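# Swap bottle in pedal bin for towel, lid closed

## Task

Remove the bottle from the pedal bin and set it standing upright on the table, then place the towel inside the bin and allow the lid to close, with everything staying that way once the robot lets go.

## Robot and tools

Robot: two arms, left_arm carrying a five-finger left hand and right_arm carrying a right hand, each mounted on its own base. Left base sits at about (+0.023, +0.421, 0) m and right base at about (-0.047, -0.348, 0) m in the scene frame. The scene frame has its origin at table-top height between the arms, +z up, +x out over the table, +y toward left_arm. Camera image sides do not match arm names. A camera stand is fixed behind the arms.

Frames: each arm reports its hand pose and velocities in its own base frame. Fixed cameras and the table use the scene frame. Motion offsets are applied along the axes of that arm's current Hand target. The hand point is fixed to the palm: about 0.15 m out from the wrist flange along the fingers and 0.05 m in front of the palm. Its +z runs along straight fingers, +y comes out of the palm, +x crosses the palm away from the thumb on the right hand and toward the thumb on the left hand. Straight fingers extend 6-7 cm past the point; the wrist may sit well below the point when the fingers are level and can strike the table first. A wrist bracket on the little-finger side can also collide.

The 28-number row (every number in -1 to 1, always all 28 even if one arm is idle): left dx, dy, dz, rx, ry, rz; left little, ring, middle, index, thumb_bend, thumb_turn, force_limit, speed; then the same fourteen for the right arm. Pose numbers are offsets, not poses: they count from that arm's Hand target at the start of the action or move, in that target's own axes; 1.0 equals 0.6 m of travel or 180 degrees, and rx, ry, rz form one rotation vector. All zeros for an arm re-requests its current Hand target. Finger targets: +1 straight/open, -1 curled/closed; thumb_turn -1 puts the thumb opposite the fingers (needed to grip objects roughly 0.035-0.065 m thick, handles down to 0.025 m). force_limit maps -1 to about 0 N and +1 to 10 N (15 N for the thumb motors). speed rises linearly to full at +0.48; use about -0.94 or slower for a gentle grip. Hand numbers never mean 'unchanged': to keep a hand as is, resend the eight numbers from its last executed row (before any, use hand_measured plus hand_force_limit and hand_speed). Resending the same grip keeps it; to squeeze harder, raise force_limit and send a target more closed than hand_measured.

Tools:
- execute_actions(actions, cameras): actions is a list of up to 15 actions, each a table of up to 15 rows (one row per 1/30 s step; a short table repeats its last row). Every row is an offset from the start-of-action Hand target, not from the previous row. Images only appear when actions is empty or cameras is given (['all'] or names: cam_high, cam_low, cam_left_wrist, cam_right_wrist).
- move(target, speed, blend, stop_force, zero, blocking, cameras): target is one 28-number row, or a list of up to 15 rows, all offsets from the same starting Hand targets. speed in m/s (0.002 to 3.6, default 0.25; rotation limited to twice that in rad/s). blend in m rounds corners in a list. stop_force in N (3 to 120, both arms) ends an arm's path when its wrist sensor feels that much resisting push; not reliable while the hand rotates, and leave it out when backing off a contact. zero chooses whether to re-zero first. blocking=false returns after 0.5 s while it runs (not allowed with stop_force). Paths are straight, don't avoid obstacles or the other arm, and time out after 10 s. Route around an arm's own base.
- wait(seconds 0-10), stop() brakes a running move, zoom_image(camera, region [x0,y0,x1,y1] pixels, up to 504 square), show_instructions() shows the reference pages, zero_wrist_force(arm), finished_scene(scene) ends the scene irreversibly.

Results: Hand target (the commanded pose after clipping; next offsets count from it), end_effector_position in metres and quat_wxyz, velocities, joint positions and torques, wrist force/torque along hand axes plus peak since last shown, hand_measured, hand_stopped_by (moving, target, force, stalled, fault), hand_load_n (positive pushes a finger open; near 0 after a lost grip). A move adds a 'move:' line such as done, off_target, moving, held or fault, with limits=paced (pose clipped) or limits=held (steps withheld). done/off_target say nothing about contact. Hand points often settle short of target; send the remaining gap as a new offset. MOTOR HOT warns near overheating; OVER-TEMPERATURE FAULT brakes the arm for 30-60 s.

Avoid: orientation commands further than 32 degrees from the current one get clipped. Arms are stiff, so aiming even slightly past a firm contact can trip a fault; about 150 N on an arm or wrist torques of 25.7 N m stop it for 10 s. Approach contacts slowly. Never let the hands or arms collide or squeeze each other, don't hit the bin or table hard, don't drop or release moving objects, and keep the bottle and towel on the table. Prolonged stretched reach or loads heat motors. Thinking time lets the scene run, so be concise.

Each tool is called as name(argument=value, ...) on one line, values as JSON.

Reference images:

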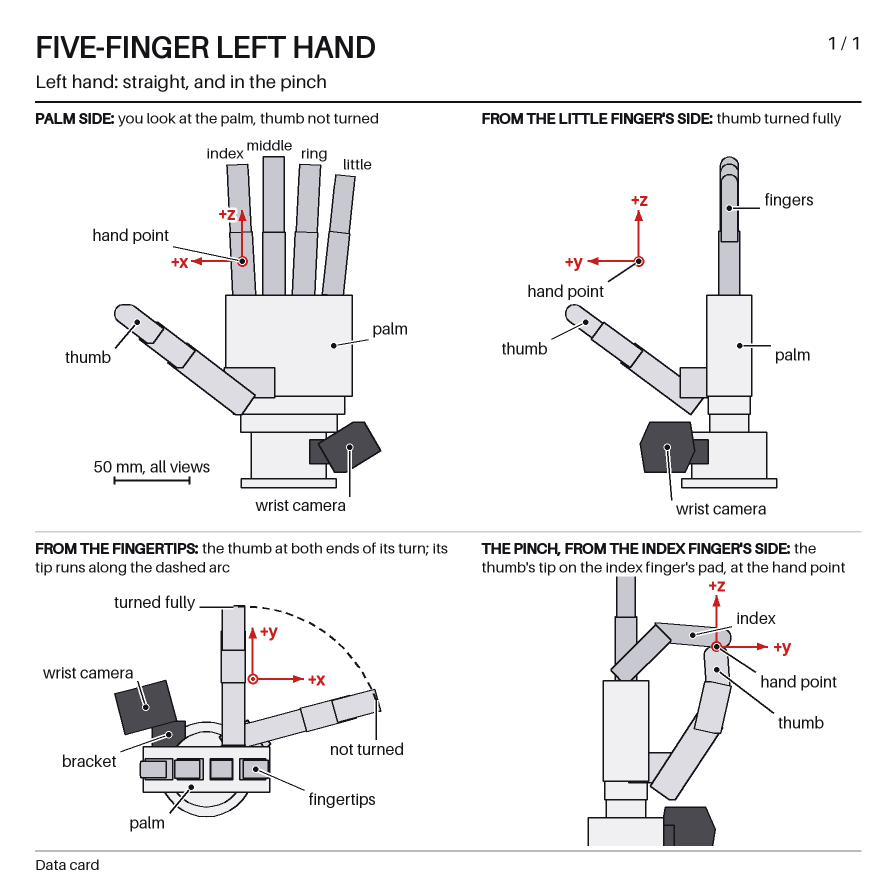

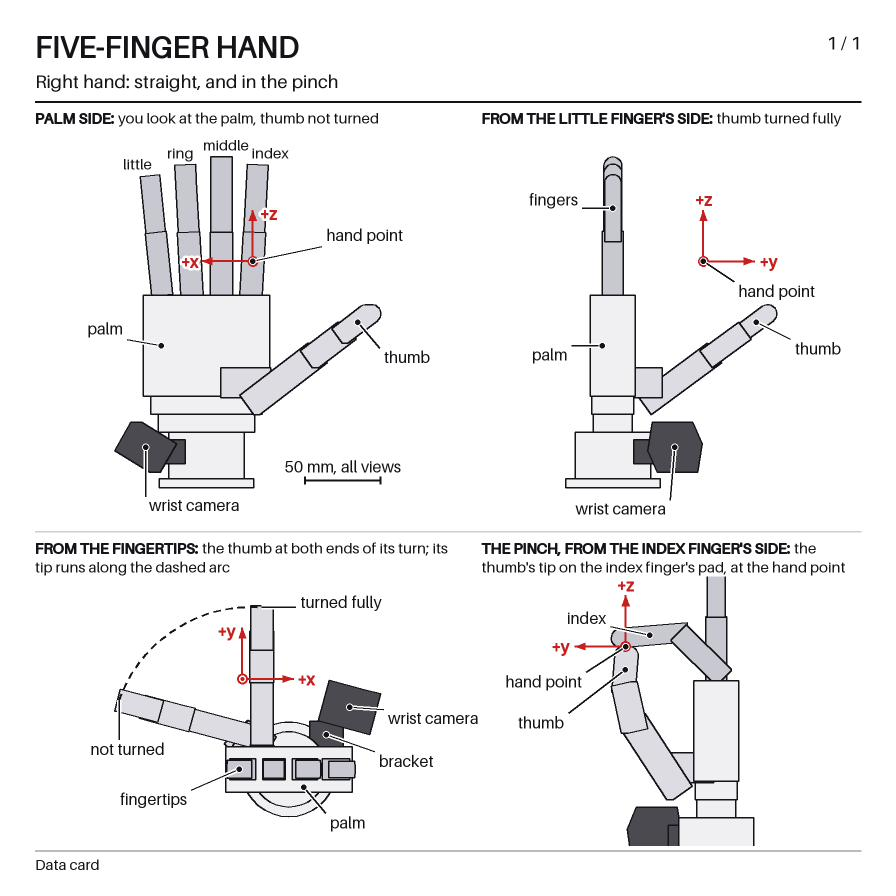

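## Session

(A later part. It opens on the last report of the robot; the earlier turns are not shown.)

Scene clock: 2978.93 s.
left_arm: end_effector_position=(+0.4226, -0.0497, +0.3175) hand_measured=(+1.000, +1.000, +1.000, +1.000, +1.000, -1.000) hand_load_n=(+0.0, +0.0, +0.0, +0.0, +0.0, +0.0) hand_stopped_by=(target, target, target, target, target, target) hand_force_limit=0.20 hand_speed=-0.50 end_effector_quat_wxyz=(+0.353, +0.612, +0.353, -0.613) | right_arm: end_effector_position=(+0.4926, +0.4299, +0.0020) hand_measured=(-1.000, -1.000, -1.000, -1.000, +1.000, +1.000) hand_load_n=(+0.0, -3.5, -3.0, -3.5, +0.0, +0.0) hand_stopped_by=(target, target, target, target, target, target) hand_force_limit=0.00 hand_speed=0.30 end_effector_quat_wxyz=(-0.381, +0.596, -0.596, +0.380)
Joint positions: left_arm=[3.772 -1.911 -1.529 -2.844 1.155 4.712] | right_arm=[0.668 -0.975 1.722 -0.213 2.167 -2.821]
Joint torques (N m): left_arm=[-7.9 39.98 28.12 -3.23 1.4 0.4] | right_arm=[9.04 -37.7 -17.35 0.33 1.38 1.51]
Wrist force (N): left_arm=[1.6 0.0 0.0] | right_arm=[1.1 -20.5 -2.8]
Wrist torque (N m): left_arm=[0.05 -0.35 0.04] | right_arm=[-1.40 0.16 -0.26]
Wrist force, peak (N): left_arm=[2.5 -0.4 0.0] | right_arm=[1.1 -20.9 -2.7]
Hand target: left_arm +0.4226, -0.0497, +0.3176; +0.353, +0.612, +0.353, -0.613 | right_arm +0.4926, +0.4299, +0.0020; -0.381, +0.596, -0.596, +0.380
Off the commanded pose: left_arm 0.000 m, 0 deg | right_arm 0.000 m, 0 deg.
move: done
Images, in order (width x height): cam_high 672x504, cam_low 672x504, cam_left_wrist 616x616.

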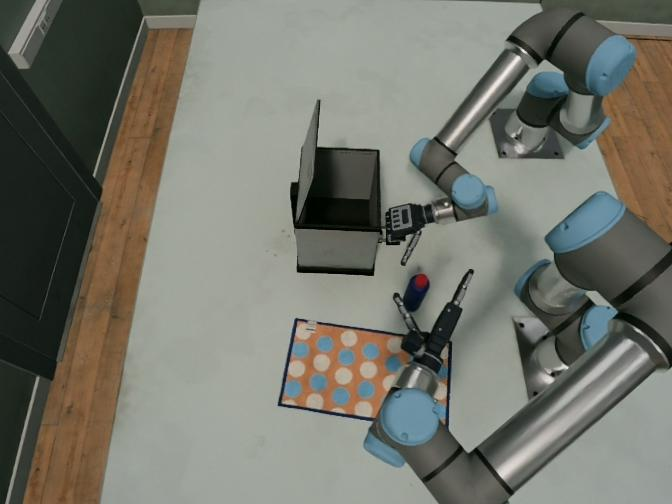

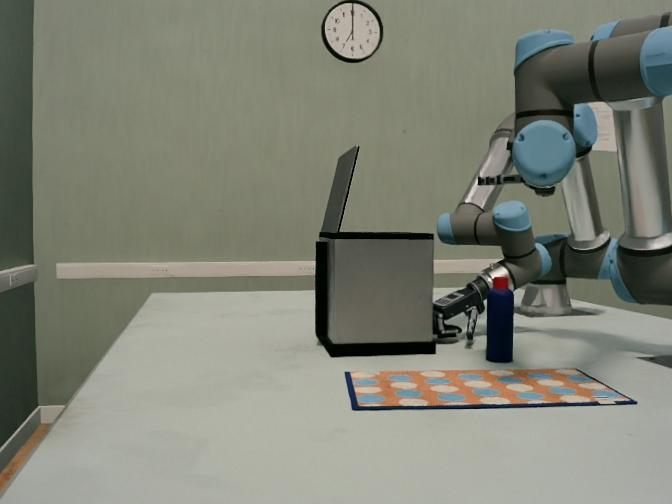

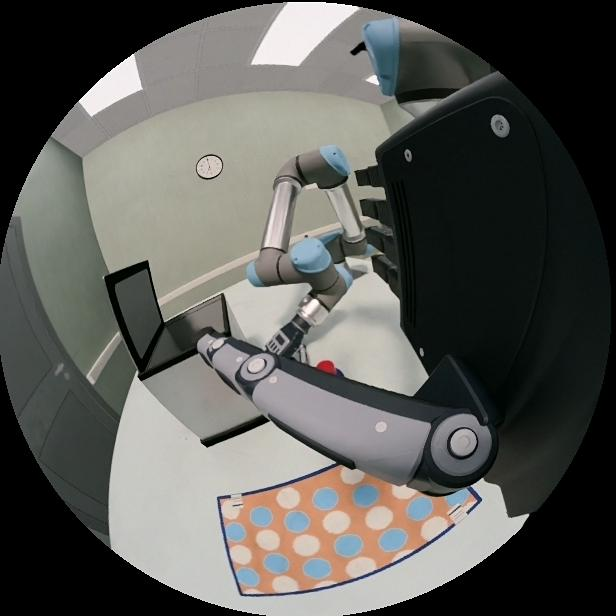

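move(target=[0.0333,0.0585,-0.1467,0.1087,0.3713,-0.34,0.5,0.48,0.44,0.5,1,-1,0.2,-0.3,0,0,0,0,0,0,-1,-1,-1,-1,1,1,0,0.3], speed=0.15, cameras=["cam_left_wrist","cam_low","cam_high"])

Scene clock: 3058.07 s.
left_arm: end_effector_position=(+0.4971, +0.0089, +0.2976) hand_measured=(+0.500, +0.480, +0.440, +0.500, +1.000, -1.000) hand_load_n=(+0.5, +0.0, +0.0, +0.0, +0.0, +0.0) hand_stopped_by=(target, target, target, target, target, target) hand_force_limit=0.20 hand_speed=-0.30 end_effector_quat_wxyz=(-0.327, +0.627, +0.627, -0.326) | right_arm: end_effector_position=(+0.4926, +0.4299, +0.0020) hand_measured=(-1.000, -1.000, -1.000, -1.000, +1.000, +1.000) hand_load_n=(+0.0, -3.0, -3.5, -3.5, +0.0, -0.5) hand_stopped_by=(target, target, target, target, target, target) hand_force_limit=0.00 hand_speed=0.30 end_effector_quat_wxyz=(-0.381, +0.596, -0.596, +0.380)
Joint positions: left_arm=[3.309 -2.077 -0.968 -2.619 1.709 3.239] | right_arm=[0.668 -0.975 1.722 -0.213 2.167 -2.821]
Joint torques (N m): left_arm=[-8.26 36.01 30.69 -1.7 2.1 -1.43] | right_arm=[9.63 -36.94 -17.6 0.22 1.19 1.35]
Wrist force (N): left_arm=[2.0 0.3 0.6] | right_arm=[1.3 -20.5 -2.8]
Wrist torque (N m): left_arm=[0.03 -0.28 0.03] | right_arm=[-1.39 0.13 -0.24]
Wrist force, peak (N): left_arm=[2.3 0.6 0.5] | right_arm=[1.0 -20.9 -2.8]
Hand target: left_arm +0.4971, +0.0089, +0.2975; -0.327, +0.627, +0.627, -0.326 | right_arm +0.4926, +0.4299, +0.0020; -0.381, +0.596, -0.596, +0.380
Off the commanded pose: left_arm 0.000 m, 0 deg | right_arm 0.000 m, 0 deg.
move: done
Images, in order (width x height): cam_high 672x504, cam_low 672x504, cam_left_wrist 616x616.

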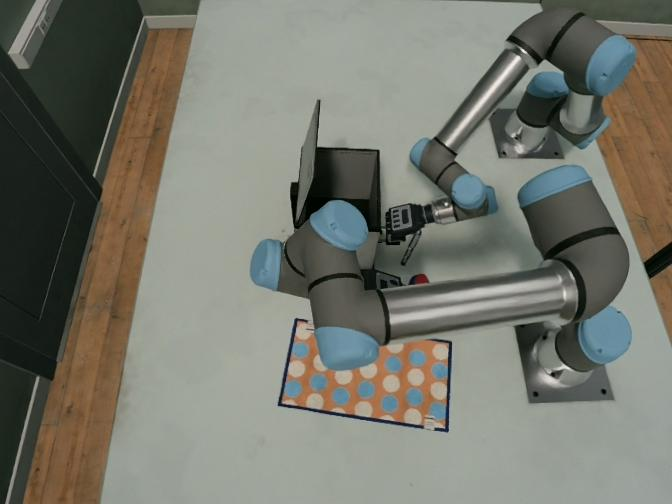

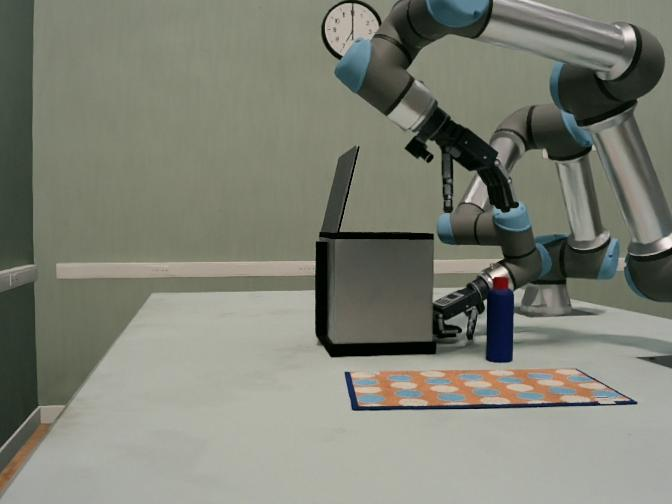

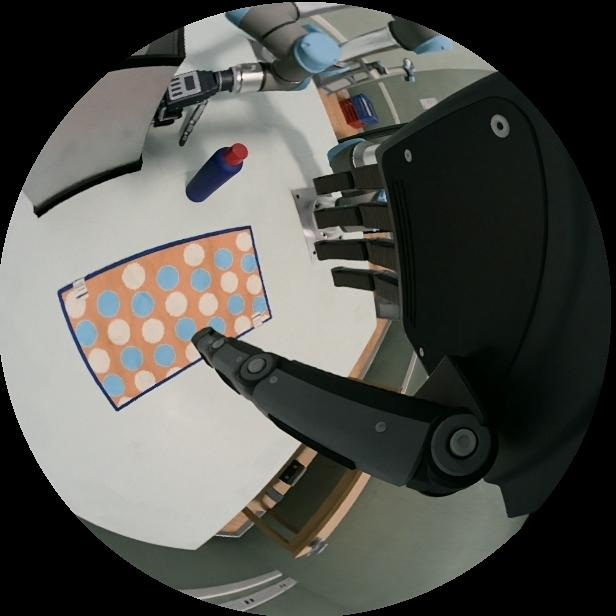

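move(target=[0.0167,0.273,0.1913,0,0,0,0.5,0.48,0.44,0.5,1,-1,0.2,-0.3,0,0,0,0,0,0,-1,-1,-1,-1,1,1,0,0.3], speed=0.15, cameras=[])

move(target=[0,0.116,0.0813,0,0,0,0.5,0.48,0.44,0.5,1,-1,0.2,-0.3,0,0,0,0,0,0,-1,-1,-1,-1,1,1,0,0.3], speed=0.025, stop_force=6, cameras=["cam_left_wrist","cam_low"])

Scene clock: 3074.30 s.
left_arm: end_effector_position=(+0.4971, +0.0191, +0.0976) hand_measured=(+0.500, +0.480, +0.440, +0.500, +1.000, -1.000) hand_load_n=(+0.0, +0.0, +0.0, +0.0, +0.0, +0.0) hand_stopped_by=(target, target, target, target, target, target) hand_force_limit=0.20 hand_speed=-0.30 end_effector_quat_wxyz=(-0.327, +0.627, +0.627, -0.326) | right_arm: end_effector_position=(+0.4926, +0.4299, +0.0020) hand_measured=(-1.000, -1.000, -1.000, -1.000, +1.000, +1.000) hand_load_n=(+0.0, -3.5, -3.0, -4.0, +0.0, +0.0) hand_stopped_by=(target, target, target, target, target, target) hand_force_limit=0.00 hand_speed=0.30 end_effector_quat_wxyz=(-0.381, +0.596, -0.596, +0.380)
Joint positions: left_arm=[3.325 -2.15 -1.375 -2.139 1.721 3.247] | right_arm=[0.668 -0.975 1.722 -0.213 2.167 -2.821]
Joint torques (N m): left_arm=[6.44 35.68 8.46 2.04 2.18 1.54] | right_arm=[10.46 -37.64 -17.39 0.19 1.29 1.56]
Wrist force (N): left_arm=[1.8 0.4 0.8] | right_arm=[1.2 -20.5 -2.8]
Wrist torque (N m): left_arm=[0.04 -0.23 -0.17] | right_arm=[-1.39 0.14 -0.25]
Wrist force, peak (N): left_arm=[1.8 1.2 1.4] | right_arm=[1.3 -20.9 -2.6]
Hand target: left_arm +0.4971, +0.0191, +0.0975; -0.327, +0.627, +0.627, -0.326 | right_arm +0.4926, +0.4299, +0.0020; -0.381, +0.596, -0.596, +0.380
Off the commanded pose: left_arm 0.000 m, 0 deg | right_arm 0.000 m, 0 deg.
move: done
No camera images: "cameras" was empty.

Scene clock: 3078.33 s.
left_arm: end_effector_position=(+0.4971, +0.0191, +0.0254) hand_measured=(+0.500, +0.480, +0.440, +0.500, +1.000, -1.000) hand_load_n=(+0.0, +0.0, +0.0, +0.0, -0.5, -0.5) hand_stopped_by=(target, target, target, target, target, target) hand_force_limit=0.20 hand_speed=-0.30 end_effector_quat_wxyz=(-0.327, +0.627, +0.627, -0.326) | right_arm: end_effector_position=(+0.4926, +0.4299, +0.0020) hand_measured=(-1.000, -1.000, -1.000, -1.000, +1.000, +1.000) hand_load_n=(+0.0, -3.0, -3.0, -4.0, -0.5, +0.0) hand_stopped_by=(target, target, target, target, target, target) hand_force_limit=0.00 hand_speed=0.30 end_effector_quat_wxyz=(-0.381, +0.596, -0.596, +0.380)
Joint positions: left_arm=[3.325 -2.226 -1.451 -1.987 1.722 3.247] | right_arm=[0.668 -0.975 1.722 -0.213 2.167 -2.821]
Joint torques (N m): left_arm=[2.95 47.99 26.96 -1.18 -0.98 1.67] | right_arm=[9.65 -37.59 -17.37 0.27 1.27 1.49]
Wrist force (N): left_arm=[1.7 -5.5 -2.6] | right_arm=[1.1 -20.4 -2.8]
Wrist torque (N m): left_arm=[-0.44 -0.25 -0.09] | right_arm=[-1.39 0.15 -0.25]
Wrist force, peak (N): left_arm=[2.3 -16.9 -8.5] | right_arm=[1.4 -20.7 -2.8]
Hand target: left_arm +0.4971, +0.0191, +0.0254; -0.327, +0.627, +0.627, -0.326 (not the last commanded pose) | right_arm +0.4926, +0.4299, +0.0020; -0.381, +0.596, -0.596, +0.380
Off the commanded pose: left_arm 0.013 m, 0 deg | right_arm 0.000 m, 0 deg.
move: contact (left_arm)
Images, in order (width x height): cam_low 672x504, cam_left_wrist 616x616.

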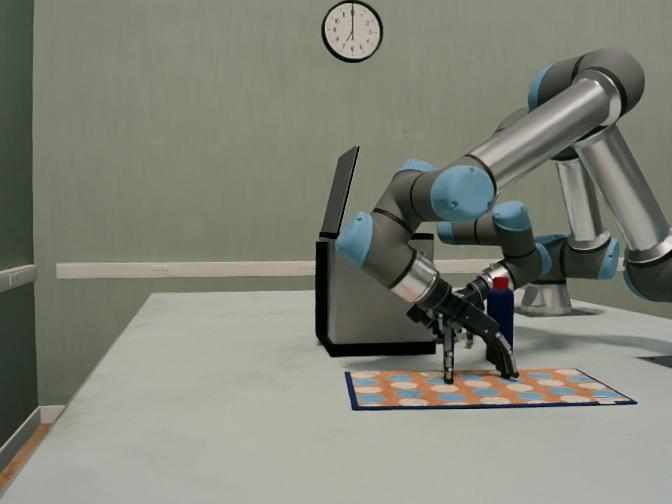

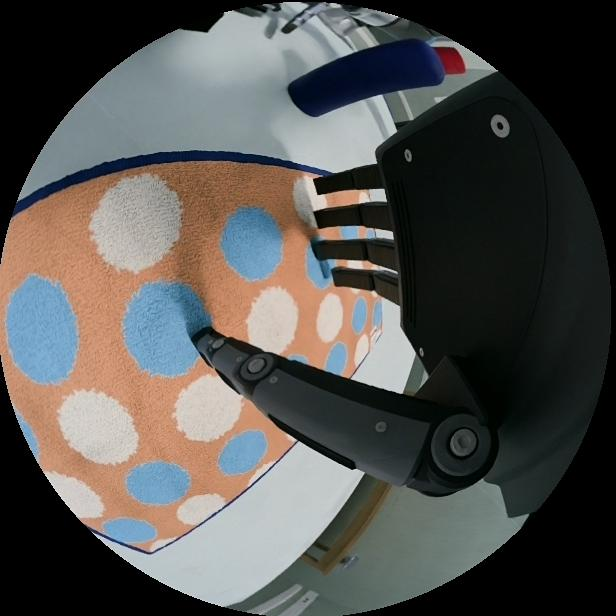

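move(target=[0,0.0068,0.0048,0,0,0,0.5,0.48,0.44,0.5,0.8,-1,0.6,-0.3,0,0,0,0,0,0,-1,-1,-1,-1,1,1,0,0.3], speed=0.02, cameras=[])

execute_actions(actions=[[[0,0,0,0,0,0,0.1,0.08,0.04,0.1,0.6,-1,0.6,-0.4,0,0,0,0,0,0,-1,-1,-1,-1,1,1,0,0.3]],[[0,0,0,0,0,0,0.1,0.08,0.04,0.1,0.6,-1,0.6,-0.4,0,0,0,0,0,0,-1,-1,-1,-1,1,1,0,0.3]]], cameras=["cam_left_wrist","cam_low"])

Scene clock: 3093.23 s.
left_arm: end_effector_position=(+0.4972, +0.0191, +0.0207) hand_measured=(+0.500, +0.480, +0.442, +0.500, +0.800, -1.000) hand_load_n=(+0.0, +0.0, +14.5, +0.0, -4.5, -5.5) hand_stopped_by=(target, target, target, target, target, target) hand_force_limit=0.60 hand_speed=-0.30 end_effector_quat_wxyz=(-0.327, +0.627, +0.627, -0.326) | right_arm: end_effector_position=(+0.4926, +0.4299, +0.0020) hand_measured=(-1.000, -1.000, -1.000, -1.000, +1.000, +1.000) hand_load_n=(+0.0, -3.0, -3.0, -3.5, +0.0, +0.0) hand_stopped_by=(target, target, target, target, target, target) hand_force_limit=0.00 hand_speed=0.30 end_effector_quat_wxyz=(-0.381, +0.596, -0.596, +0.380)
Joint positions: left_arm=[3.325 -2.232 -1.455 -1.977 1.721 3.247] | right_arm=[0.668 -0.975 1.722 -0.213 2.167 -2.821]
Joint torques (N m): left_arm=[-4.86 -15.65 -24.73 11.15 -0.92 1.66] | right_arm=[8.92 -37.19 -17.23 0.39 1.19 1.59]
Wrist force (N): left_arm=[3.0 -84.6 -66.2] | right_arm=[1.2 -20.3 -2.8]
Wrist torque (N m): left_arm=[-0.71 -1.40 1.27] | right_arm=[-1.37 0.13 -0.24]
Wrist force, peak (N): left_arm=[3.0 -84.6 -66.2] | right_arm=[1.2 -20.7 -2.8]
Hand target: left_arm +0.4971, +0.0191, +0.0204; -0.327, +0.627, +0.627, -0.326 | right_arm +0.4926, +0.4299, +0.0020; -0.381, +0.596, -0.596, +0.380
Off the commanded pose: left_arm 0.000 m, 0 deg | right_arm 0.000 m, 0 deg.
move: done
No camera images: "cameras" was empty.

Scene clock: 3094.43 s.
left_arm: end_effector_position=(+0.4971, +0.0191, +0.0204) hand_measured=(+0.100, +0.268, +0.442, +0.288, +0.602, -1.000) hand_load_n=(+0.5, +10.0, +14.5, +8.0, +3.0, -1.5) hand_stopped_by=(target, force, force, force, target, target) hand_force_limit=0.60 hand_speed=-0.40 end_effector_quat_wxyz=(-0.327, +0.627, +0.627, -0.326) | right_arm: end_effector_position=(+0.4926, +0.4299, +0.0020) hand_measured=(-1.000, -1.000, -1.000, -1.000, +1.000, +1.000) hand_load_n=(+0.0, -3.0, -3.5, -3.5, +0.0, +0.0) hand_stopped_by=(target, target, target, target, target, target) hand_force_limit=0.00 hand_speed=0.30 end_effector_quat_wxyz=(-0.381, +0.596, -0.596, +0.380)
Joint positions: left_arm=[3.325 -2.232 -1.455 -1.977 1.722 3.247] | right_arm=[0.668 -0.975 1.722 -0.213 2.167 -2.821]
Joint torques (N m): left_arm=[-4.18 10.36 6.89 12.91 -1.36 2.03] | right_arm=[9 -37.54 -16.45 0.26 1.21 1.55]
Wrist force (N): left_arm=[2.1 -73.5 -51.1] | right_arm=[1.0 -20.4 -2.7]
Wrist torque (N m): left_arm=[2.79 -1.18 1.41] | right_arm=[-1.38 0.16 -0.26]
Wrist force, peak (N): left_arm=[2.6 -86.6 -67.9] | right_arm=[1.4 -20.7 -2.7]
Hand target: left_arm +0.4971, +0.0191, +0.0204; -0.327, +0.627, +0.627, -0.326 | right_arm +0.4926, +0.4299, +0.0020; -0.381, +0.596, -0.596, +0.380
Off the commanded pose: left_arm 0.000 m, 0 deg | right_arm 0.000 m, 0 deg.
Step readings (end_effector_position of left_arm | right_arm):
0: (+0.4972, +0.0191, +0.0207) | (+0.4926, +0.4299, +0.0020)
1: (+0.4971, +0.0191, +0.0206) | (+0.4926, +0.4299, +0.0020)
2: (+0.4971, +0.0191, +0.0206) | (+0.4926, +0.4299, +0.0020)
4: (+0.4971, +0.0191, +0.0205) | (+0.4926, +0.4299, +0.0020)
8: (+0.4970, +0.0191, +0.0204) | (+0.4926, +0.4299, +0.0020)
15: (+0.4969, +0.0191, +0.0203) | (+0.4926, +0.4299, +0.0020)
16: (+0.4969, +0.0191, +0.0203) | (+0.4926, +0.4299, +0.0020)
17: (+0.4969, +0.0191, +0.0203) | (+0.4926, +0.4299, +0.0020)
19: (+0.4970, +0.0191, +0.0203) | (+0.4926, +0.4299, +0.0020)
23: (+0.4970, +0.0191, +0.0204) | (+0.4926, +0.4299, +0.0020)
30: (+0.4970, +0.0191, +0.0204) | (+0.4926, +0.4299, +0.0020)
Images, in order (width x height): cam_low 672x504, cam_left_wrist 616x616.

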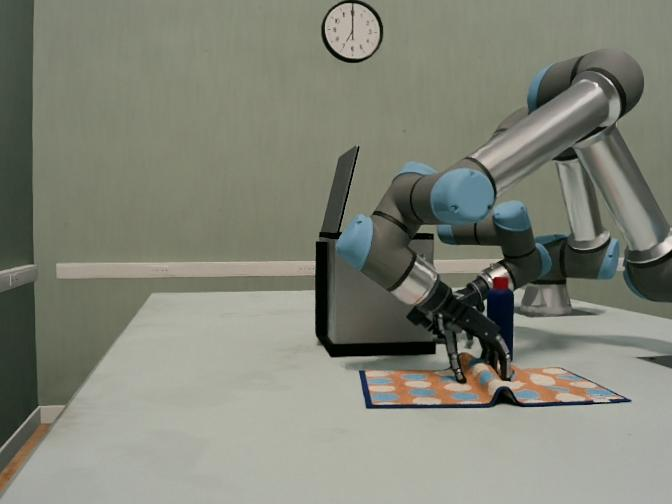

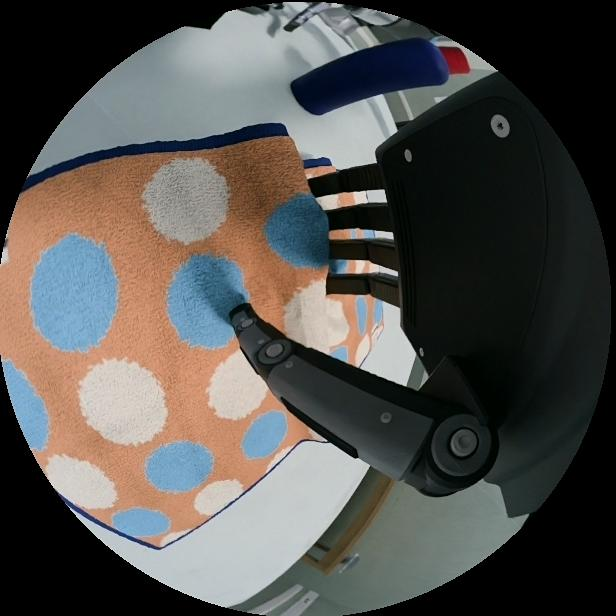

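move(target=[0,-0.0041,-0.0029,0,0,0,0.1,0.08,0.04,0.1,0.6,-1,0.6,-0.4,0,0,0,0,0,0,-1,-1,-1,-1,1,1,0,0.3], speed=0.02, cameras=[])

execute_actions(actions=[[[0,0,0,0,0,0,-0.05,0.0,-0.05,0.0,0.45,-1,0.5,-0.4,0,0,0,0,0,0,-1,-1,-1,-1,1,1,0,0.3]],[[0,0,0,0,0,0,-0.05,0.0,-0.05,0.0,0.45,-1,0.5,-0.4,0,0,0,0,0,0,-1,-1,-1,-1,1,1,0,0.3]]], cameras=["cam_left_wrist","cam_low"])

Scene clock: 3105.80 s.
left_arm: end_effector_position=(+0.4971, +0.0191, +0.0233) hand_measured=(+0.100, +0.268, +0.440, +0.286, +0.602, -1.000) hand_load_n=(+0.0, +1.0, +3.0, +0.5, +0.0, +0.0) hand_stopped_by=(target, force, force, force, target, target) hand_force_limit=0.60 hand_speed=-0.40 end_effector_quat_wxyz=(-0.327, +0.627, +0.627, -0.326) | right_arm: end_effector_position=(+0.4926, +0.4299, +0.0020) hand_measured=(-1.000, -1.000, -1.000, -1.000, +1.000, +1.000) hand_load_n=(+0.0, -3.5, -3.5, -3.5, -0.5, +0.0) hand_stopped_by=(target, target, target, target, target, target) hand_force_limit=0.00 hand_speed=0.30 end_effector_quat_wxyz=(-0.381, +0.596, -0.596, +0.380)
Joint positions: left_arm=[3.325 -2.228 -1.453 -1.983 1.721 3.247] | right_arm=[0.668 -0.975 1.722 -0.213 2.167 -2.821]
Joint torques (N m): left_arm=[-5.35 44.75 25.62 0.41 -2.39 1.5] | right_arm=[9.5 -38.01 -16.64 0.36 1.16 1.54]
Wrist force (N): left_arm=[1.7 -12.3 -6.9] | right_arm=[1.1 -20.6 -2.6]
Wrist torque (N m): left_arm=[0.26 -0.41 0.13] | right_arm=[-1.43 0.14 -0.26]
Wrist force, peak (N): left_arm=[2.1 -73.7 -51.0] | right_arm=[1.1 -20.8 -2.6]
Hand target: left_arm +0.4971, +0.0191, +0.0234; -0.327, +0.627, +0.627, -0.326 | right_arm +0.4926, +0.4299, +0.0020; -0.381, +0.596, -0.596, +0.380
Off the commanded pose: left_arm 0.000 m, 0 deg | right_arm 0.000 m, 0 deg.
move: done
No camera images: "cameras" was empty.

Scene clock: 3107.00 s.
left_arm: end_effector_position=(+0.4971, +0.0191, +0.0234) hand_measured=(-0.050, +0.000, +0.400, +0.000, +0.450, -1.000) hand_load_n=(+0.0, +0.0, +15.0, +0.0, +0.0, +0.0) hand_stopped_by=(target, target, force, target, target, target) hand_force_limit=0.50 hand_speed=-0.40 end_effector_quat_wxyz=(-0.327, +0.627, +0.627, -0.326) | right_arm: end_effector_position=(+0.4926, +0.4299, +0.0020) hand_measured=(-1.000, -1.000, -1.000, -1.000, +1.000, +1.000) hand_load_n=(+0.0, -3.0, -3.5, -3.5, +0.0, +0.0) hand_stopped_by=(target, target, target, target, target, target) hand_force_limit=0.00 hand_speed=0.30 end_effector_quat_wxyz=(-0.381, +0.596, -0.596, +0.380)
Joint positions: left_arm=[3.325 -2.228 -1.453 -1.983 1.721 3.247] | right_arm=[0.668 -0.975 1.722 -0.213 2.167 -2.821]
Joint torques (N m): left_arm=[-5.89 43.47 27.77 6.89 -0.76 -0.49] | right_arm=[8.46 -37.31 -16.35 0.25 1.18 1.5]
Wrist force (N): left_arm=[1.7 -22.1 -6.0] | right_arm=[0.9 -20.3 -2.7]
Wrist torque (N m): left_arm=[0.59 -0.38 0.33] | right_arm=[-1.37 0.18 -0.26]
Wrist force, peak (N): left_arm=[1.8 -24.4 -5.2] | right_arm=[1.2 -20.7 -2.6]
Hand target: left_arm +0.4971, +0.0191, +0.0234; -0.327, +0.627, +0.627, -0.326 | right_arm +0.4926, +0.4299, +0.0020; -0.381, +0.596, -0.596, +0.380
Off the commanded pose: left_arm 0.000 m, 0 deg | right_arm 0.000 m, 0 deg.
Step readings (end_effector_position of left_arm | right_arm):
0: (+0.4971, +0.0191, +0.0233) | (+0.4926, +0.4299, +0.0020)
1: (+0.4971, +0.0191, +0.0233) | (+0.4926, +0.4299, +0.0020)
2: (+0.4971, +0.0191, +0.0233) | (+0.4926, +0.4299, +0.0020)
4: (+0.4970, +0.0191, +0.0234) | (+0.4926, +0.4299, +0.0020)
8: (+0.4970, +0.0191, +0.0235) | (+0.4926, +0.4299, +0.0020)
15: (+0.4971, +0.0191, +0.0234) | (+0.4926, +0.4299, +0.0020)
16: (+0.4971, +0.0191, +0.0234) | (+0.4926, +0.4299, +0.0020)
17: (+0.4971, +0.0191, +0.0234) | (+0.4926, +0.4299, +0.0020)
19: (+0.4971, +0.0191, +0.0234) | (+0.4926, +0.4299, +0.0020)
23: (+0.4971, +0.0191, +0.0234) | (+0.4926, +0.4299, +0.0020)
30: (+0.4971, +0.0191, +0.0234) | (+0.4926, +0.4299, +0.0020)
Images, in order (width x height): cam_low 672x504, cam_left_wrist 616x616.

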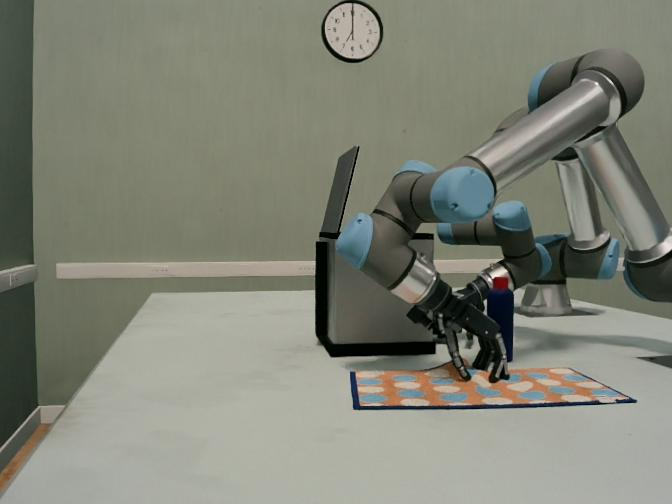

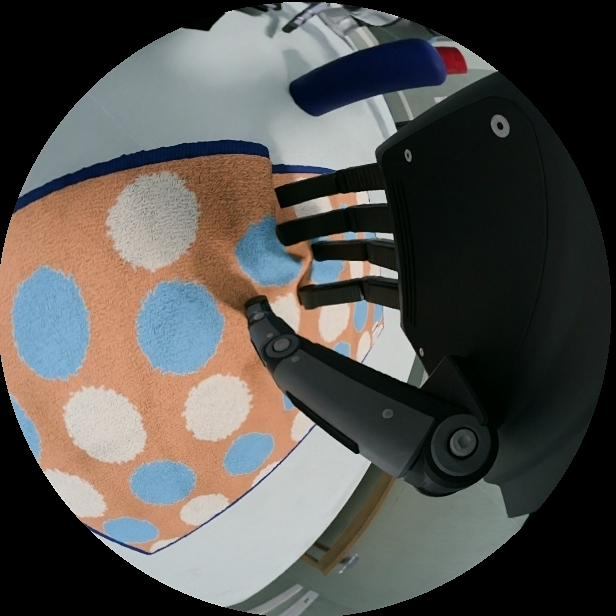

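move(target=[[0,-0.0082,-0.0057,0,0,0,-0.05,0.0,0.39,0.0,0.45,-1,0.5,-0.4,0,0,0,0,0,0,-1,-1,-1,-1,1,1,0,0.3],[0,-0.0082,-0.0057,0,0,0,0.2,0.2,0.05,0.2,0.6,-1,0.5,-0.2,0,0,0,0,0,0,-1,-1,-1,-1,1,1,0,0.3]], speed=0.02, cameras=[])

move(target=[0,0.0273,0.0191,0,0,0,0.2,0.2,0.05,0.2,0.6,-1,0.5,-0.2,0,0,0,0,0,0,-1,-1,-1,-1,1,1,0,0.3], speed=0.01, stop_force=10, cameras=["cam_left_wrist","cam_low"])

Scene clock: 3121.93 s.
left_arm: end_effector_position=(+0.4971, +0.0191, +0.0294) hand_measured=(+0.200, +0.200, +0.050, +0.200, +0.600, -1.000) hand_load_n=(+0.0, +0.0, +0.5, +0.0, +0.0, +0.0) hand_stopped_by=(target, target, target, target, target, target) hand_force_limit=0.50 hand_speed=-0.20 end_effector_quat_wxyz=(-0.327, +0.627, +0.627, -0.326) | right_arm: end_effector_position=(+0.4926, +0.4299, +0.0020) hand_measured=(-1.000, -1.000, -1.000, -1.000, +1.000, +1.000) hand_load_n=(+0.0, -3.0, -3.5, -4.0, +0.0, +0.0) hand_stopped_by=(target, target, target, target, target, target) hand_force_limit=0.00 hand_speed=0.30 end_effector_quat_wxyz=(-0.381, +0.596, -0.596, +0.380)
Joint positions: left_arm=[3.325 -2.221 -1.448 -1.995 1.721 3.247] | right_arm=[0.668 -0.975 1.722 -0.213 2.167 -2.821]
Joint torques (N m): left_arm=[-5.18 51.94 28.33 -1.5 0.32 -0.64] | right_arm=[10.15 -37.19 -16.45 0.32 1.18 1.57]
Wrist force (N): left_arm=[0.7 0.5 0.9] | right_arm=[1.1 -20.6 -2.8]
Wrist torque (N m): left_arm=[0.04 -0.06 -0.24] | right_arm=[-1.41 0.16 -0.26]
Wrist force, peak (N): left_arm=[1.6 -22.5 -6.0] | right_arm=[1.1 -20.8 -2.7]
Hand target: left_arm +0.4971, +0.0191, +0.0294; -0.327, +0.627, +0.627, -0.326 | right_arm +0.4926, +0.4299, +0.0020; -0.381, +0.596, -0.596, +0.380
Off the commanded pose: left_arm 0.000 m, 0 deg | right_arm 0.000 m, 0 deg.
move: done
No camera images: "cameras" was empty.

Scene clock: 3123.47 s.
left_arm: end_effector_position=(+0.4971, +0.0191, +0.0261) hand_measured=(+0.200, +0.200, +0.050, +0.200, +0.600, -1.000) hand_load_n=(+0.0, +0.0, -1.5, +0.0, +0.0, +0.0) hand_stopped_by=(target, target, target, target, target, target) hand_force_limit=0.50 hand_speed=-0.20 end_effector_quat_wxyz=(-0.327, +0.627, +0.627, -0.326) | right_arm: end_effector_position=(+0.4926, +0.4299, +0.0020) hand_measured=(-1.000, -1.000, -1.000, -1.000, +1.000, +1.000) hand_load_n=(+0.0, -3.0, -3.0, -3.5, +0.0, +0.0) hand_stopped_by=(target, target, target, target, target, target) hand_force_limit=0.00 hand_speed=0.30 end_effector_quat_wxyz=(-0.381, +0.596, -0.596, +0.380)
Joint positions: left_arm=[3.325 -2.225 -1.451 -1.988 1.721 3.247] | right_arm=[0.668 -0.975 1.722 -0.213 2.167 -2.821]
Joint torques (N m): left_arm=[-5.27 47.4 27 -0.34 0.32 -0.63] | right_arm=[10.55 -37.78 -16.54 0.48 1.06 1.42]
Wrist force (N): left_arm=[0.9 -8.5 -3.4] | right_arm=[1.2 -20.4 -2.6]
Wrist torque (N m): left_arm=[-0.07 -0.14 -0.02] | right_arm=[-1.40 0.14 -0.25]
Wrist force, peak (N): left_arm=[0.7 -12.7 -5.4] | right_arm=[1.2 -20.8 -2.6]
Hand target: left_arm +0.4971, +0.0191, +0.0261; -0.327, +0.627, +0.627, -0.326 (not the last commanded pose) | right_arm +0.4926, +0.4299, +0.0020; -0.381, +0.596, -0.596, +0.380
Off the commanded pose: left_arm 0.017 m, 0 deg | right_arm 0.000 m, 0 deg.
move: contact (left_arm)
Images, in order (width x height): cam_low 672x504, cam_left_wrist 616x616.

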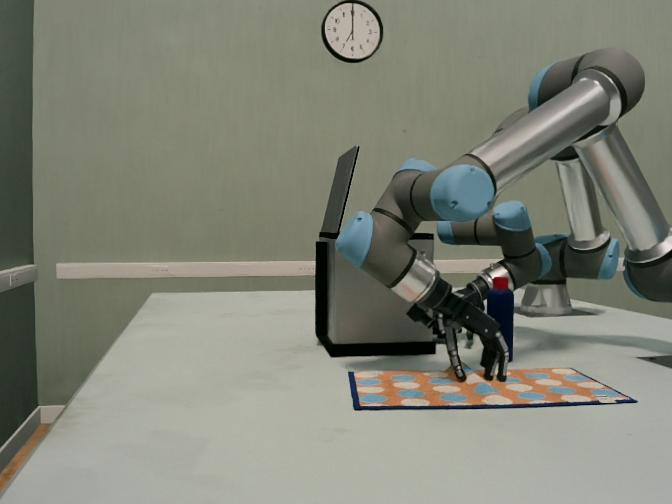

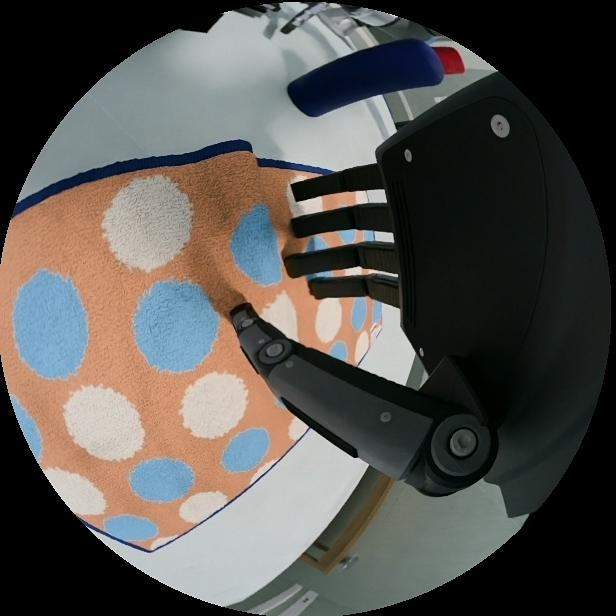

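execute_actions(actions=[[[0,0.001,0.0007,0,0,0,-0.4,-0.4,-0.45,-0.4,0.0,-1,0.5,-0.8,0,0,0,0,0,0,-1,-1,-1,-1,1,1,0,0.3]],[[0,0.0034,0.0024,0,0,0,-0.4,-0.4,-0.45,-0.4,0.0,-1,0.5,-0.8,0,0,0,0,0,0,-1,-1,-1,-1,1,1,0,0.3]],[[0,0.0034,0.0024,0,0,0,-0.4,-0.4,-0.45,-0.4,0.0,-1,0.5,-0.8,0,0,0,0,0,0,-1,-1,-1,-1,1,1,0,0.3]]], cameras=["cam_left_wrist","cam_low"])

Scene clock: 3141.10 s.
left_arm: end_effector_position=(+0.4971, +0.0191, +0.0204) hand_measured=(-0.400, -0.400, -0.298, -0.400, +0.408, -1.000) hand_load_n=(+0.0, +1.5, +8.5, +3.0, +13.5, +3.5) hand_stopped_by=(target, target, force, target, force, target) hand_force_limit=0.50 hand_speed=-0.80 end_effector_quat_wxyz=(-0.327, +0.627, +0.627, -0.326) | right_arm: end_effector_position=(+0.4926, +0.4299, +0.0020) hand_measured=(-1.000, -1.000, -1.000, -1.000, +1.000, +1.000) hand_load_n=(+0.0, -3.0, -3.5, -3.5, +0.0, +0.0) hand_stopped_by=(target, target, target, target, target, target) hand_force_limit=0.00 hand_speed=0.30 end_effector_quat_wxyz=(-0.381, +0.596, -0.596, +0.380)
Joint positions: left_arm=[3.325 -2.232 -1.455 -1.977 1.722 3.247] | right_arm=[0.668 -0.975 1.722 -0.213 2.167 -2.821]
Joint torques (N m): left_arm=[-2.16 37.63 5.11 2.31 0.54 -0.12] | right_arm=[10.07 -36.52 -16.42 0.28 1.15 1.48]
Wrist force (N): left_arm=[0.9 -2.8 -0.7] | right_arm=[1.0 -20.7 -2.7]
Wrist torque (N m): left_arm=[-0.12 -0.08 -0.18] | right_arm=[-1.43 0.17 -0.27]
Wrist force, peak (N): left_arm=[0.8 -8.8 -3.7] | right_arm=[1.2 -20.8 -2.8]
Hand target: left_arm +0.4971, +0.0191, +0.0204; -0.327, +0.627, +0.627, -0.326 | right_arm +0.4926, +0.4299, +0.0020; -0.381, +0.596, -0.596, +0.380
Off the commanded pose: left_arm 0.000 m, 0 deg | right_arm 0.000 m, 0 deg.
Step readings (end_effector_position of left_arm | right_arm):
0: (+0.4971, +0.0191, +0.0261) | (+0.4926, +0.4299, +0.0020)
1: (+0.4971, +0.0191, +0.0261) | (+0.4926, +0.4299, +0.0020)
2: (+0.4971, +0.0191, +0.0261) | (+0.4926, +0.4299, +0.0020)
4: (+0.4971, +0.0191, +0.0259) | (+0.4926, +0.4299, +0.0020)
8: (+0.4972, +0.0191, +0.0255) | (+0.4926, +0.4299, +0.0020)
15: (+0.4971, +0.0191, +0.0254) | (+0.4926, +0.4299, +0.0020)
16: (+0.4971, +0.0191, +0.0254) | (+0.4926, +0.4299, +0.0020)
17: (+0.4971, +0.0191, +0.0251) | (+0.4926, +0.4299, +0.0020)
19: (+0.4971, +0.0191, +0.0240) | (+0.4926, +0.4299, +0.0020)
23: (+0.4971, +0.0191, +0.0231) | (+0.4926, +0.4299, +0.0020)
30: (+0.4971, +0.0191, +0.0229) | (+0.4926, +0.4299, +0.0020)
31: (+0.4971, +0.0191, +0.0229) | (+0.4926, +0.4299, +0.0020)
32: (+0.4971, +0.0191, +0.0227) | (+0.4926, +0.4299, +0.0020)
34: (+0.4971, +0.0191, +0.0215) | (+0.4926, +0.4299, +0.0020)
38: (+0.4971, +0.0191, +0.0206) | (+0.4926, +0.4299, +0.0020)
45: (+0.4971, +0.0191, +0.0204) | (+0.4926, +0.4299, +0.0020)
Images, in order (width x height): cam_low 672x504, cam_left_wrist 616x616.

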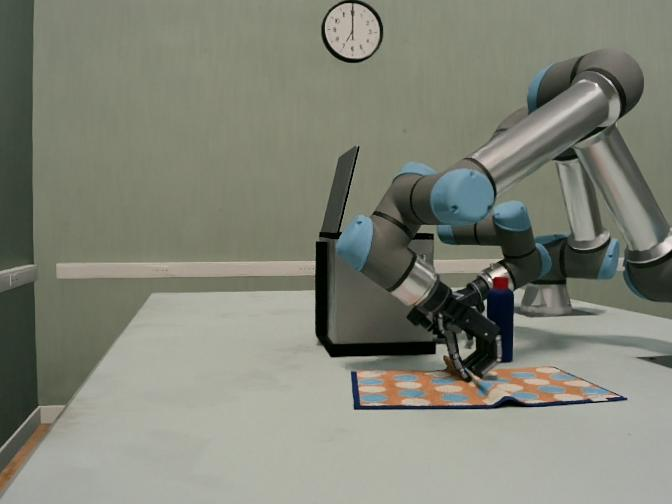

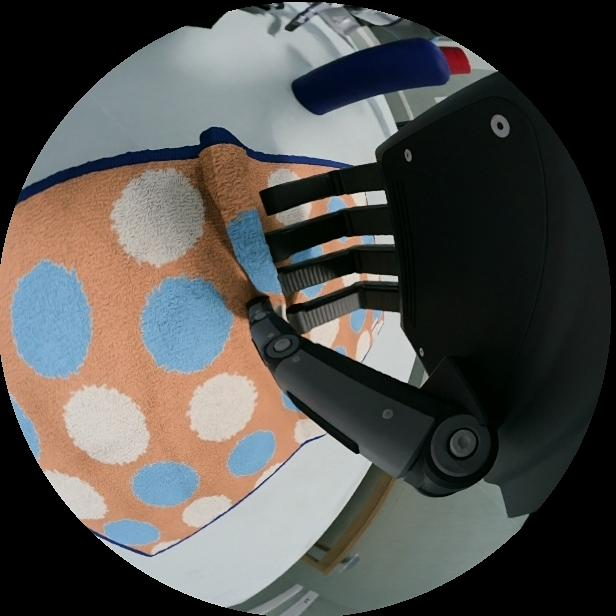

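move(target=[0,-0.041,-0.0287,0,0,0,-0.4,-0.4,-0.45,-0.4,0.0,-1,0.5,-0.8,0,0,0,0,0,0,-1,-1,-1,-1,1,1,0,0.3], speed=0.04, cameras=["cam_left_wrist","cam_low"])

Scene clock: 3149.73 s.
left_arm: end_effector_position=(+0.4971, +0.0191, +0.0504) hand_measured=(-0.400, -0.400, -0.298, -0.400, +0.408, -1.000) hand_load_n=(+0.0, +0.5, +9.0, +3.0, +13.5, +3.0) hand_stopped_by=(target, target, force, target, force, target) hand_force_limit=0.50 hand_speed=-0.80 end_effector_quat_wxyz=(-0.327, +0.627, +0.627, -0.326) | right_arm: end_effector_position=(+0.4926, +0.4299, +0.0020) hand_measured=(-1.000, -1.000, -1.000, -1.000, +1.000, +1.000) hand_load_n=(+0.0, -3.5, -3.0, -3.5, +0.0, +0.0) hand_stopped_by=(target, target, target, target, target, target) hand_force_limit=0.00 hand_speed=0.30 end_effector_quat_wxyz=(-0.381, +0.596, -0.596, +0.380)
Joint positions: left_arm=[3.325 -2.197 -1.429 -2.038 1.722 3.247] | right_arm=[0.668 -0.975 1.722 -0.213 2.167 -2.821]
Joint torques (N m): left_arm=[0.22 51.3 28.28 -1.74 -0.6 1.32] | right_arm=[10.16 -37.04 -15.96 0.25 1.15 1.57]
Wrist force (N): left_arm=[0.6 0.8 1.1] | right_arm=[1.3 -20.7 -2.6]
Wrist torque (N m): left_arm=[0.07 -0.02 -0.25] | right_arm=[-1.43 0.12 -0.26]
Wrist force, peak (N): left_arm=[1.0 -2.8 -1.0] | right_arm=[1.4 -20.7 -2.9]
Hand target: left_arm +0.4971, +0.0191, +0.0504; -0.327, +0.627, +0.627, -0.326 | right_arm +0.4926, +0.4299, +0.0020; -0.381, +0.596, -0.596, +0.380
Off the commanded pose: left_arm 0.000 m, 0 deg | right_arm 0.000 m, 0 deg.
move: done
Images, in order (width x height): cam_low 672x504, cam_left_wrist 616x616.

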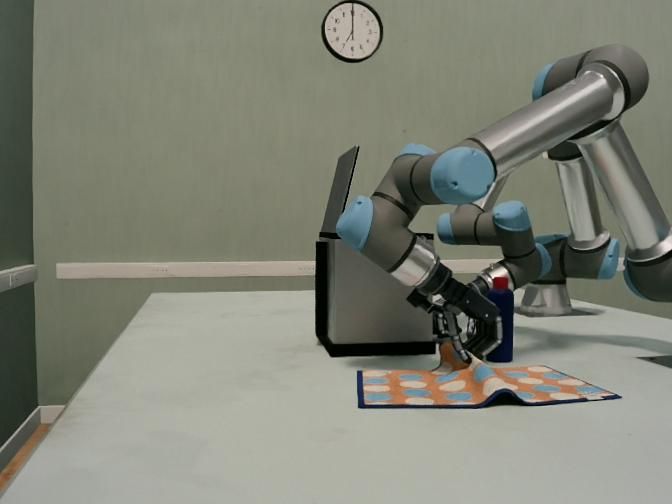

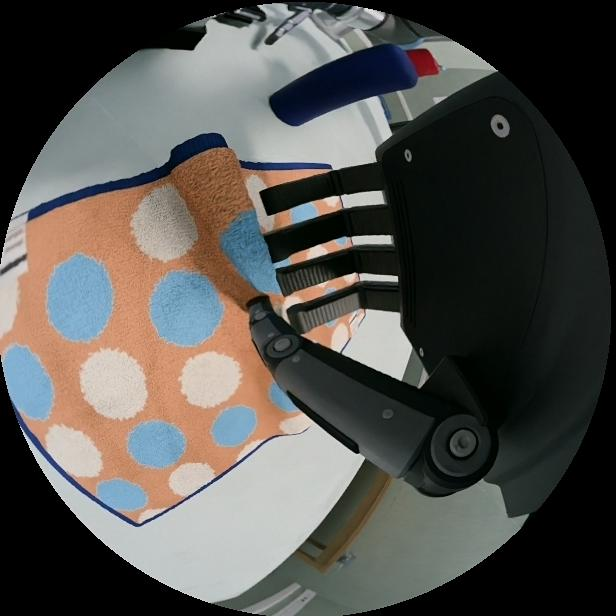

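move(target=[[0,-0.273,-0.1913,0,0,0,-0.4,-0.4,-0.45,-0.4,0.0,-1,0.5,-0.8,0,0,0,0,0,0,-1,-1,-1,-1,1,1,0,0.3],[-0.0333,-0.497,-0.3075,-0.2389,0,0,-0.4,-0.4,-0.45,-0.4,0.0,-1,0.5,-0.8,0,0,0,0,0,0,-1,-1,-1,-1,1,1,0,0.3]], speed=0.1, cameras=["cam_left_wrist","cam_low","cam_high"])

Scene clock: 3195.07 s.
left_arm: end_effector_position=(+0.4770, -0.0011, +0.4004) hand_measured=(-0.400, -0.400, -0.298, -0.400, +0.408, -1.000) hand_load_n=(+0.0, +0.5, +9.0, +2.0, +13.0, +3.0) hand_stopped_by=(target, target, force, target, force, target) hand_force_limit=0.50 hand_speed=-0.80 end_effector_quat_wxyz=(-0.074, +0.704, +0.703, -0.074) | right_arm: end_effector_position=(+0.4926, +0.4299, +0.0020) hand_measured=(-1.000, -1.000, -1.000, -1.000, +1.000, +1.000) hand_load_n=(+0.0, -3.0, -3.0, -3.5, +0.0, +0.0) hand_stopped_by=(target, target, target, target, target, target) hand_force_limit=0.00 hand_speed=0.30 end_effector_quat_wxyz=(-0.381, +0.596, -0.596, +0.380)
Joint positions: left_arm=[3.36 -1.507 -1.4 -2.01 1.617 3.356] | right_arm=[0.668 -0.975 1.722 -0.213 2.167 -2.821]
Joint torques (N m): left_arm=[6.21 27.48 10.09 4.06 -2.09 1.63] | right_arm=[9.33 -37.43 -15.62 0.24 1.06 1.46]
Wrist force (N): left_arm=[1.2 0.9 0.9] | right_arm=[1.2 -20.5 -2.7]
Wrist torque (N m): left_arm=[0.08 -0.14 -0.19] | right_arm=[-1.40 0.13 -0.25]
Wrist force, peak (N): left_arm=[0.9 1.8 1.2] | right_arm=[1.3 -20.8 -2.8]
Hand target: left_arm +0.4770, -0.0011, +0.4005; -0.074, +0.704, +0.703, -0.073 | right_arm +0.4926, +0.4299, +0.0020; -0.381, +0.596, -0.596, +0.380
Off the commanded pose: left_arm 0.000 m, 0 deg | right_arm 0.000 m, 0 deg.
move: done
Images, in order (width x height): cam_high 672x504, cam_low 672x504, cam_left_wrist 616x616.

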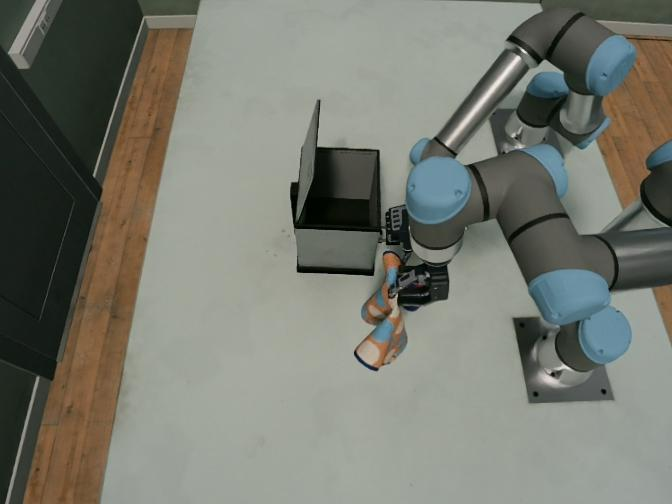

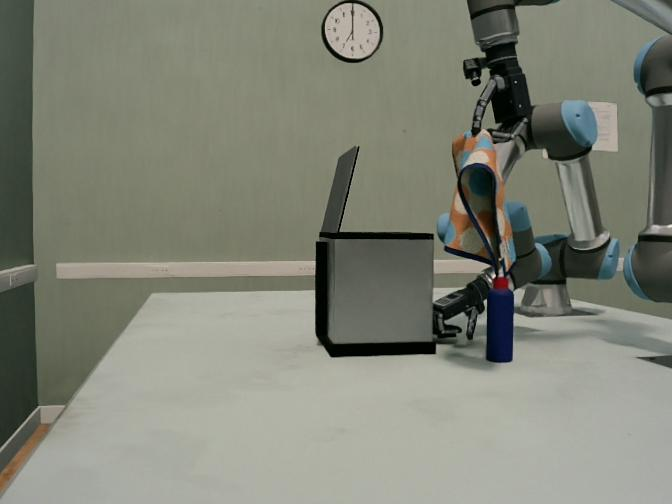

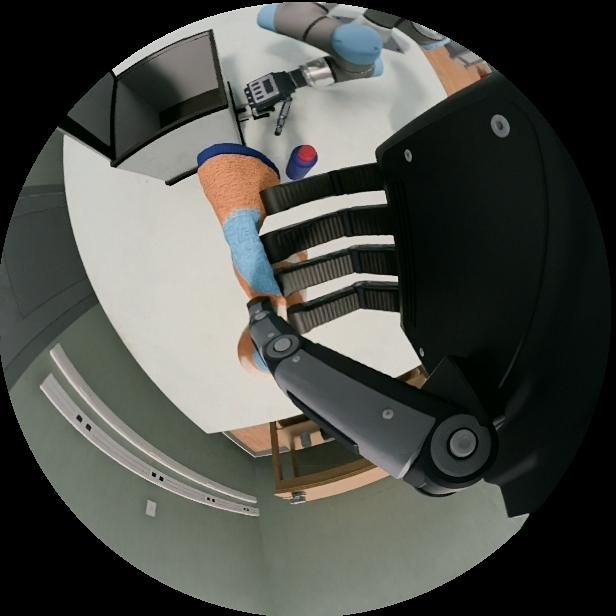

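move(target=[[0,0.0968,-0.1058,0,0,0,-0.4,-0.4,-0.45,-0.4,0.0,-1,0.5,-0.8,0,0,0,0,0,0,-1,-1,-1,-1,1,1,0,0.3],[-0.6167,0.0968,-0.1058,0,0,0,-0.4,-0.4,-0.45,-0.4,0.0,-1,0.5,-0.8,0,0,0,0,0,0,-1,-1,-1,-1,1,1,0,0.3]], speed=0.1, cameras=["cam_left_wrist","cam_low","cam_high"])

Scene clock: 3224.10 s.
left_arm: end_effector_position=(+0.5467, -0.3712, +0.4503) hand_measured=(-0.400, -0.400, -0.298, -0.400, +0.408, -1.000) hand_load_n=(+0.0, +0.5, +9.0, +2.5, +13.5, +2.5) hand_stopped_by=(target, target, force, target, force, target) hand_force_limit=0.50 hand_speed=-0.80 end_effector_quat_wxyz=(-0.074, +0.704, +0.703, -0.073) | right_arm: end_effector_position=(+0.4926, +0.4299, +0.0020) hand_measured=(-1.000, -1.000, -1.000, -1.000, +1.000, +1.000) hand_load_n=(+0.0, -3.5, -3.5, -3.5, +0.0, +0.0) hand_stopped_by=(target, target, target, target, target, target) hand_force_limit=0.00 hand_speed=0.30 end_effector_quat_wxyz=(-0.381, +0.596, -0.596, +0.380)
Joint positions: left_arm=[2.701 -2.135 -0.458 -2.31 1.483 2.71] | right_arm=[0.668 -0.975 1.722 -0.213 2.167 -2.821]
Joint torques (N m): left_arm=[-8.17 36.74 30.77 0.54 -2.32 -1.38] | right_arm=[9.69 -36.98 -14.17 0.3 1.12 1.59]
Wrist force (N): left_arm=[1.1 0.8 0.9] | right_arm=[1.2 -20.4 -2.6]
Wrist torque (N m): left_arm=[0.09 -0.12 -0.01] | right_arm=[-1.40 0.13 -0.25]
Wrist force, peak (N): left_arm=[1.9 1.4 1.1] | right_arm=[1.1 -20.9 -2.5]
Hand target: left_arm +0.5467, -0.3712, +0.4503; -0.074, +0.704, +0.703, -0.073 | right_arm +0.4926, +0.4299, +0.0020; -0.381, +0.596, -0.596, +0.380
Off the commanded pose: left_arm 0.000 m, 0 deg | right_arm 0.000 m, 0 deg.
move: done
Images, in order (width x height): cam_high 672x504, cam_low 672x504, cam_left_wrist 616x616.

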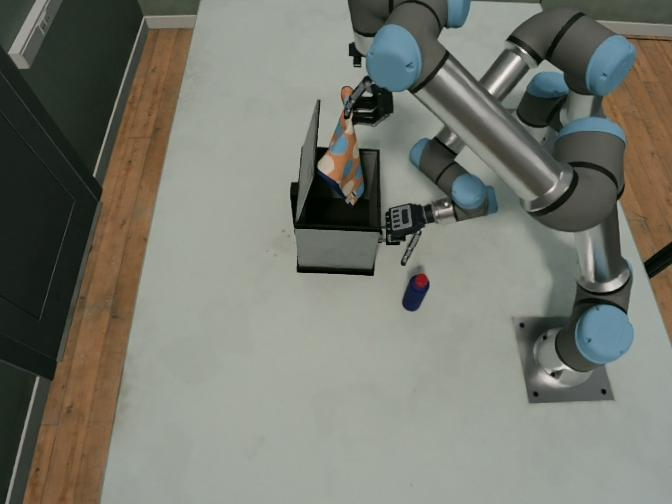

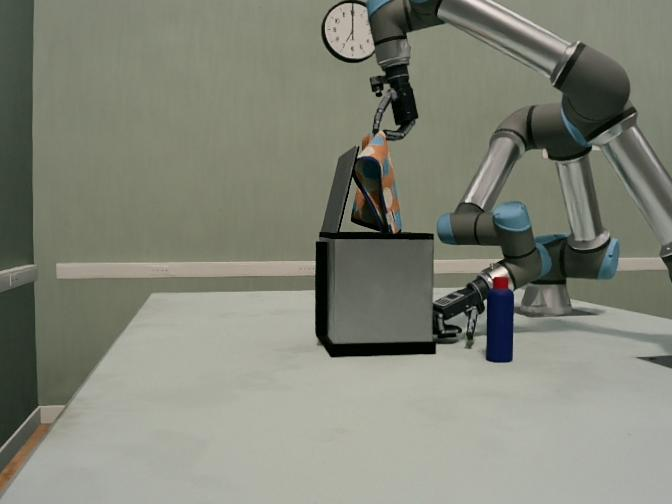

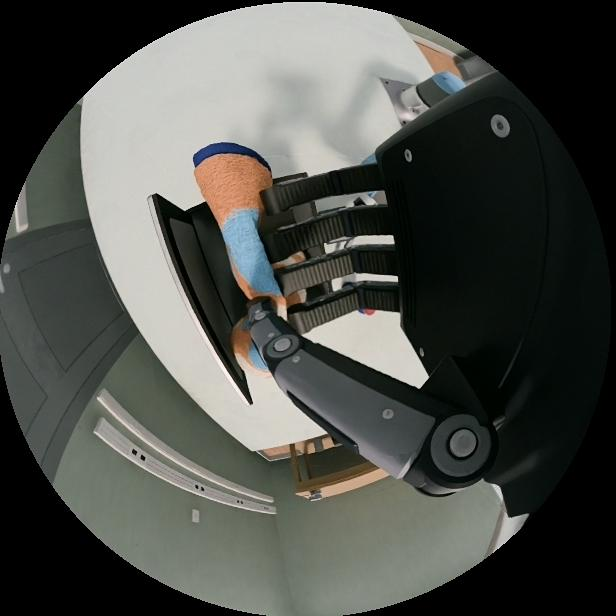

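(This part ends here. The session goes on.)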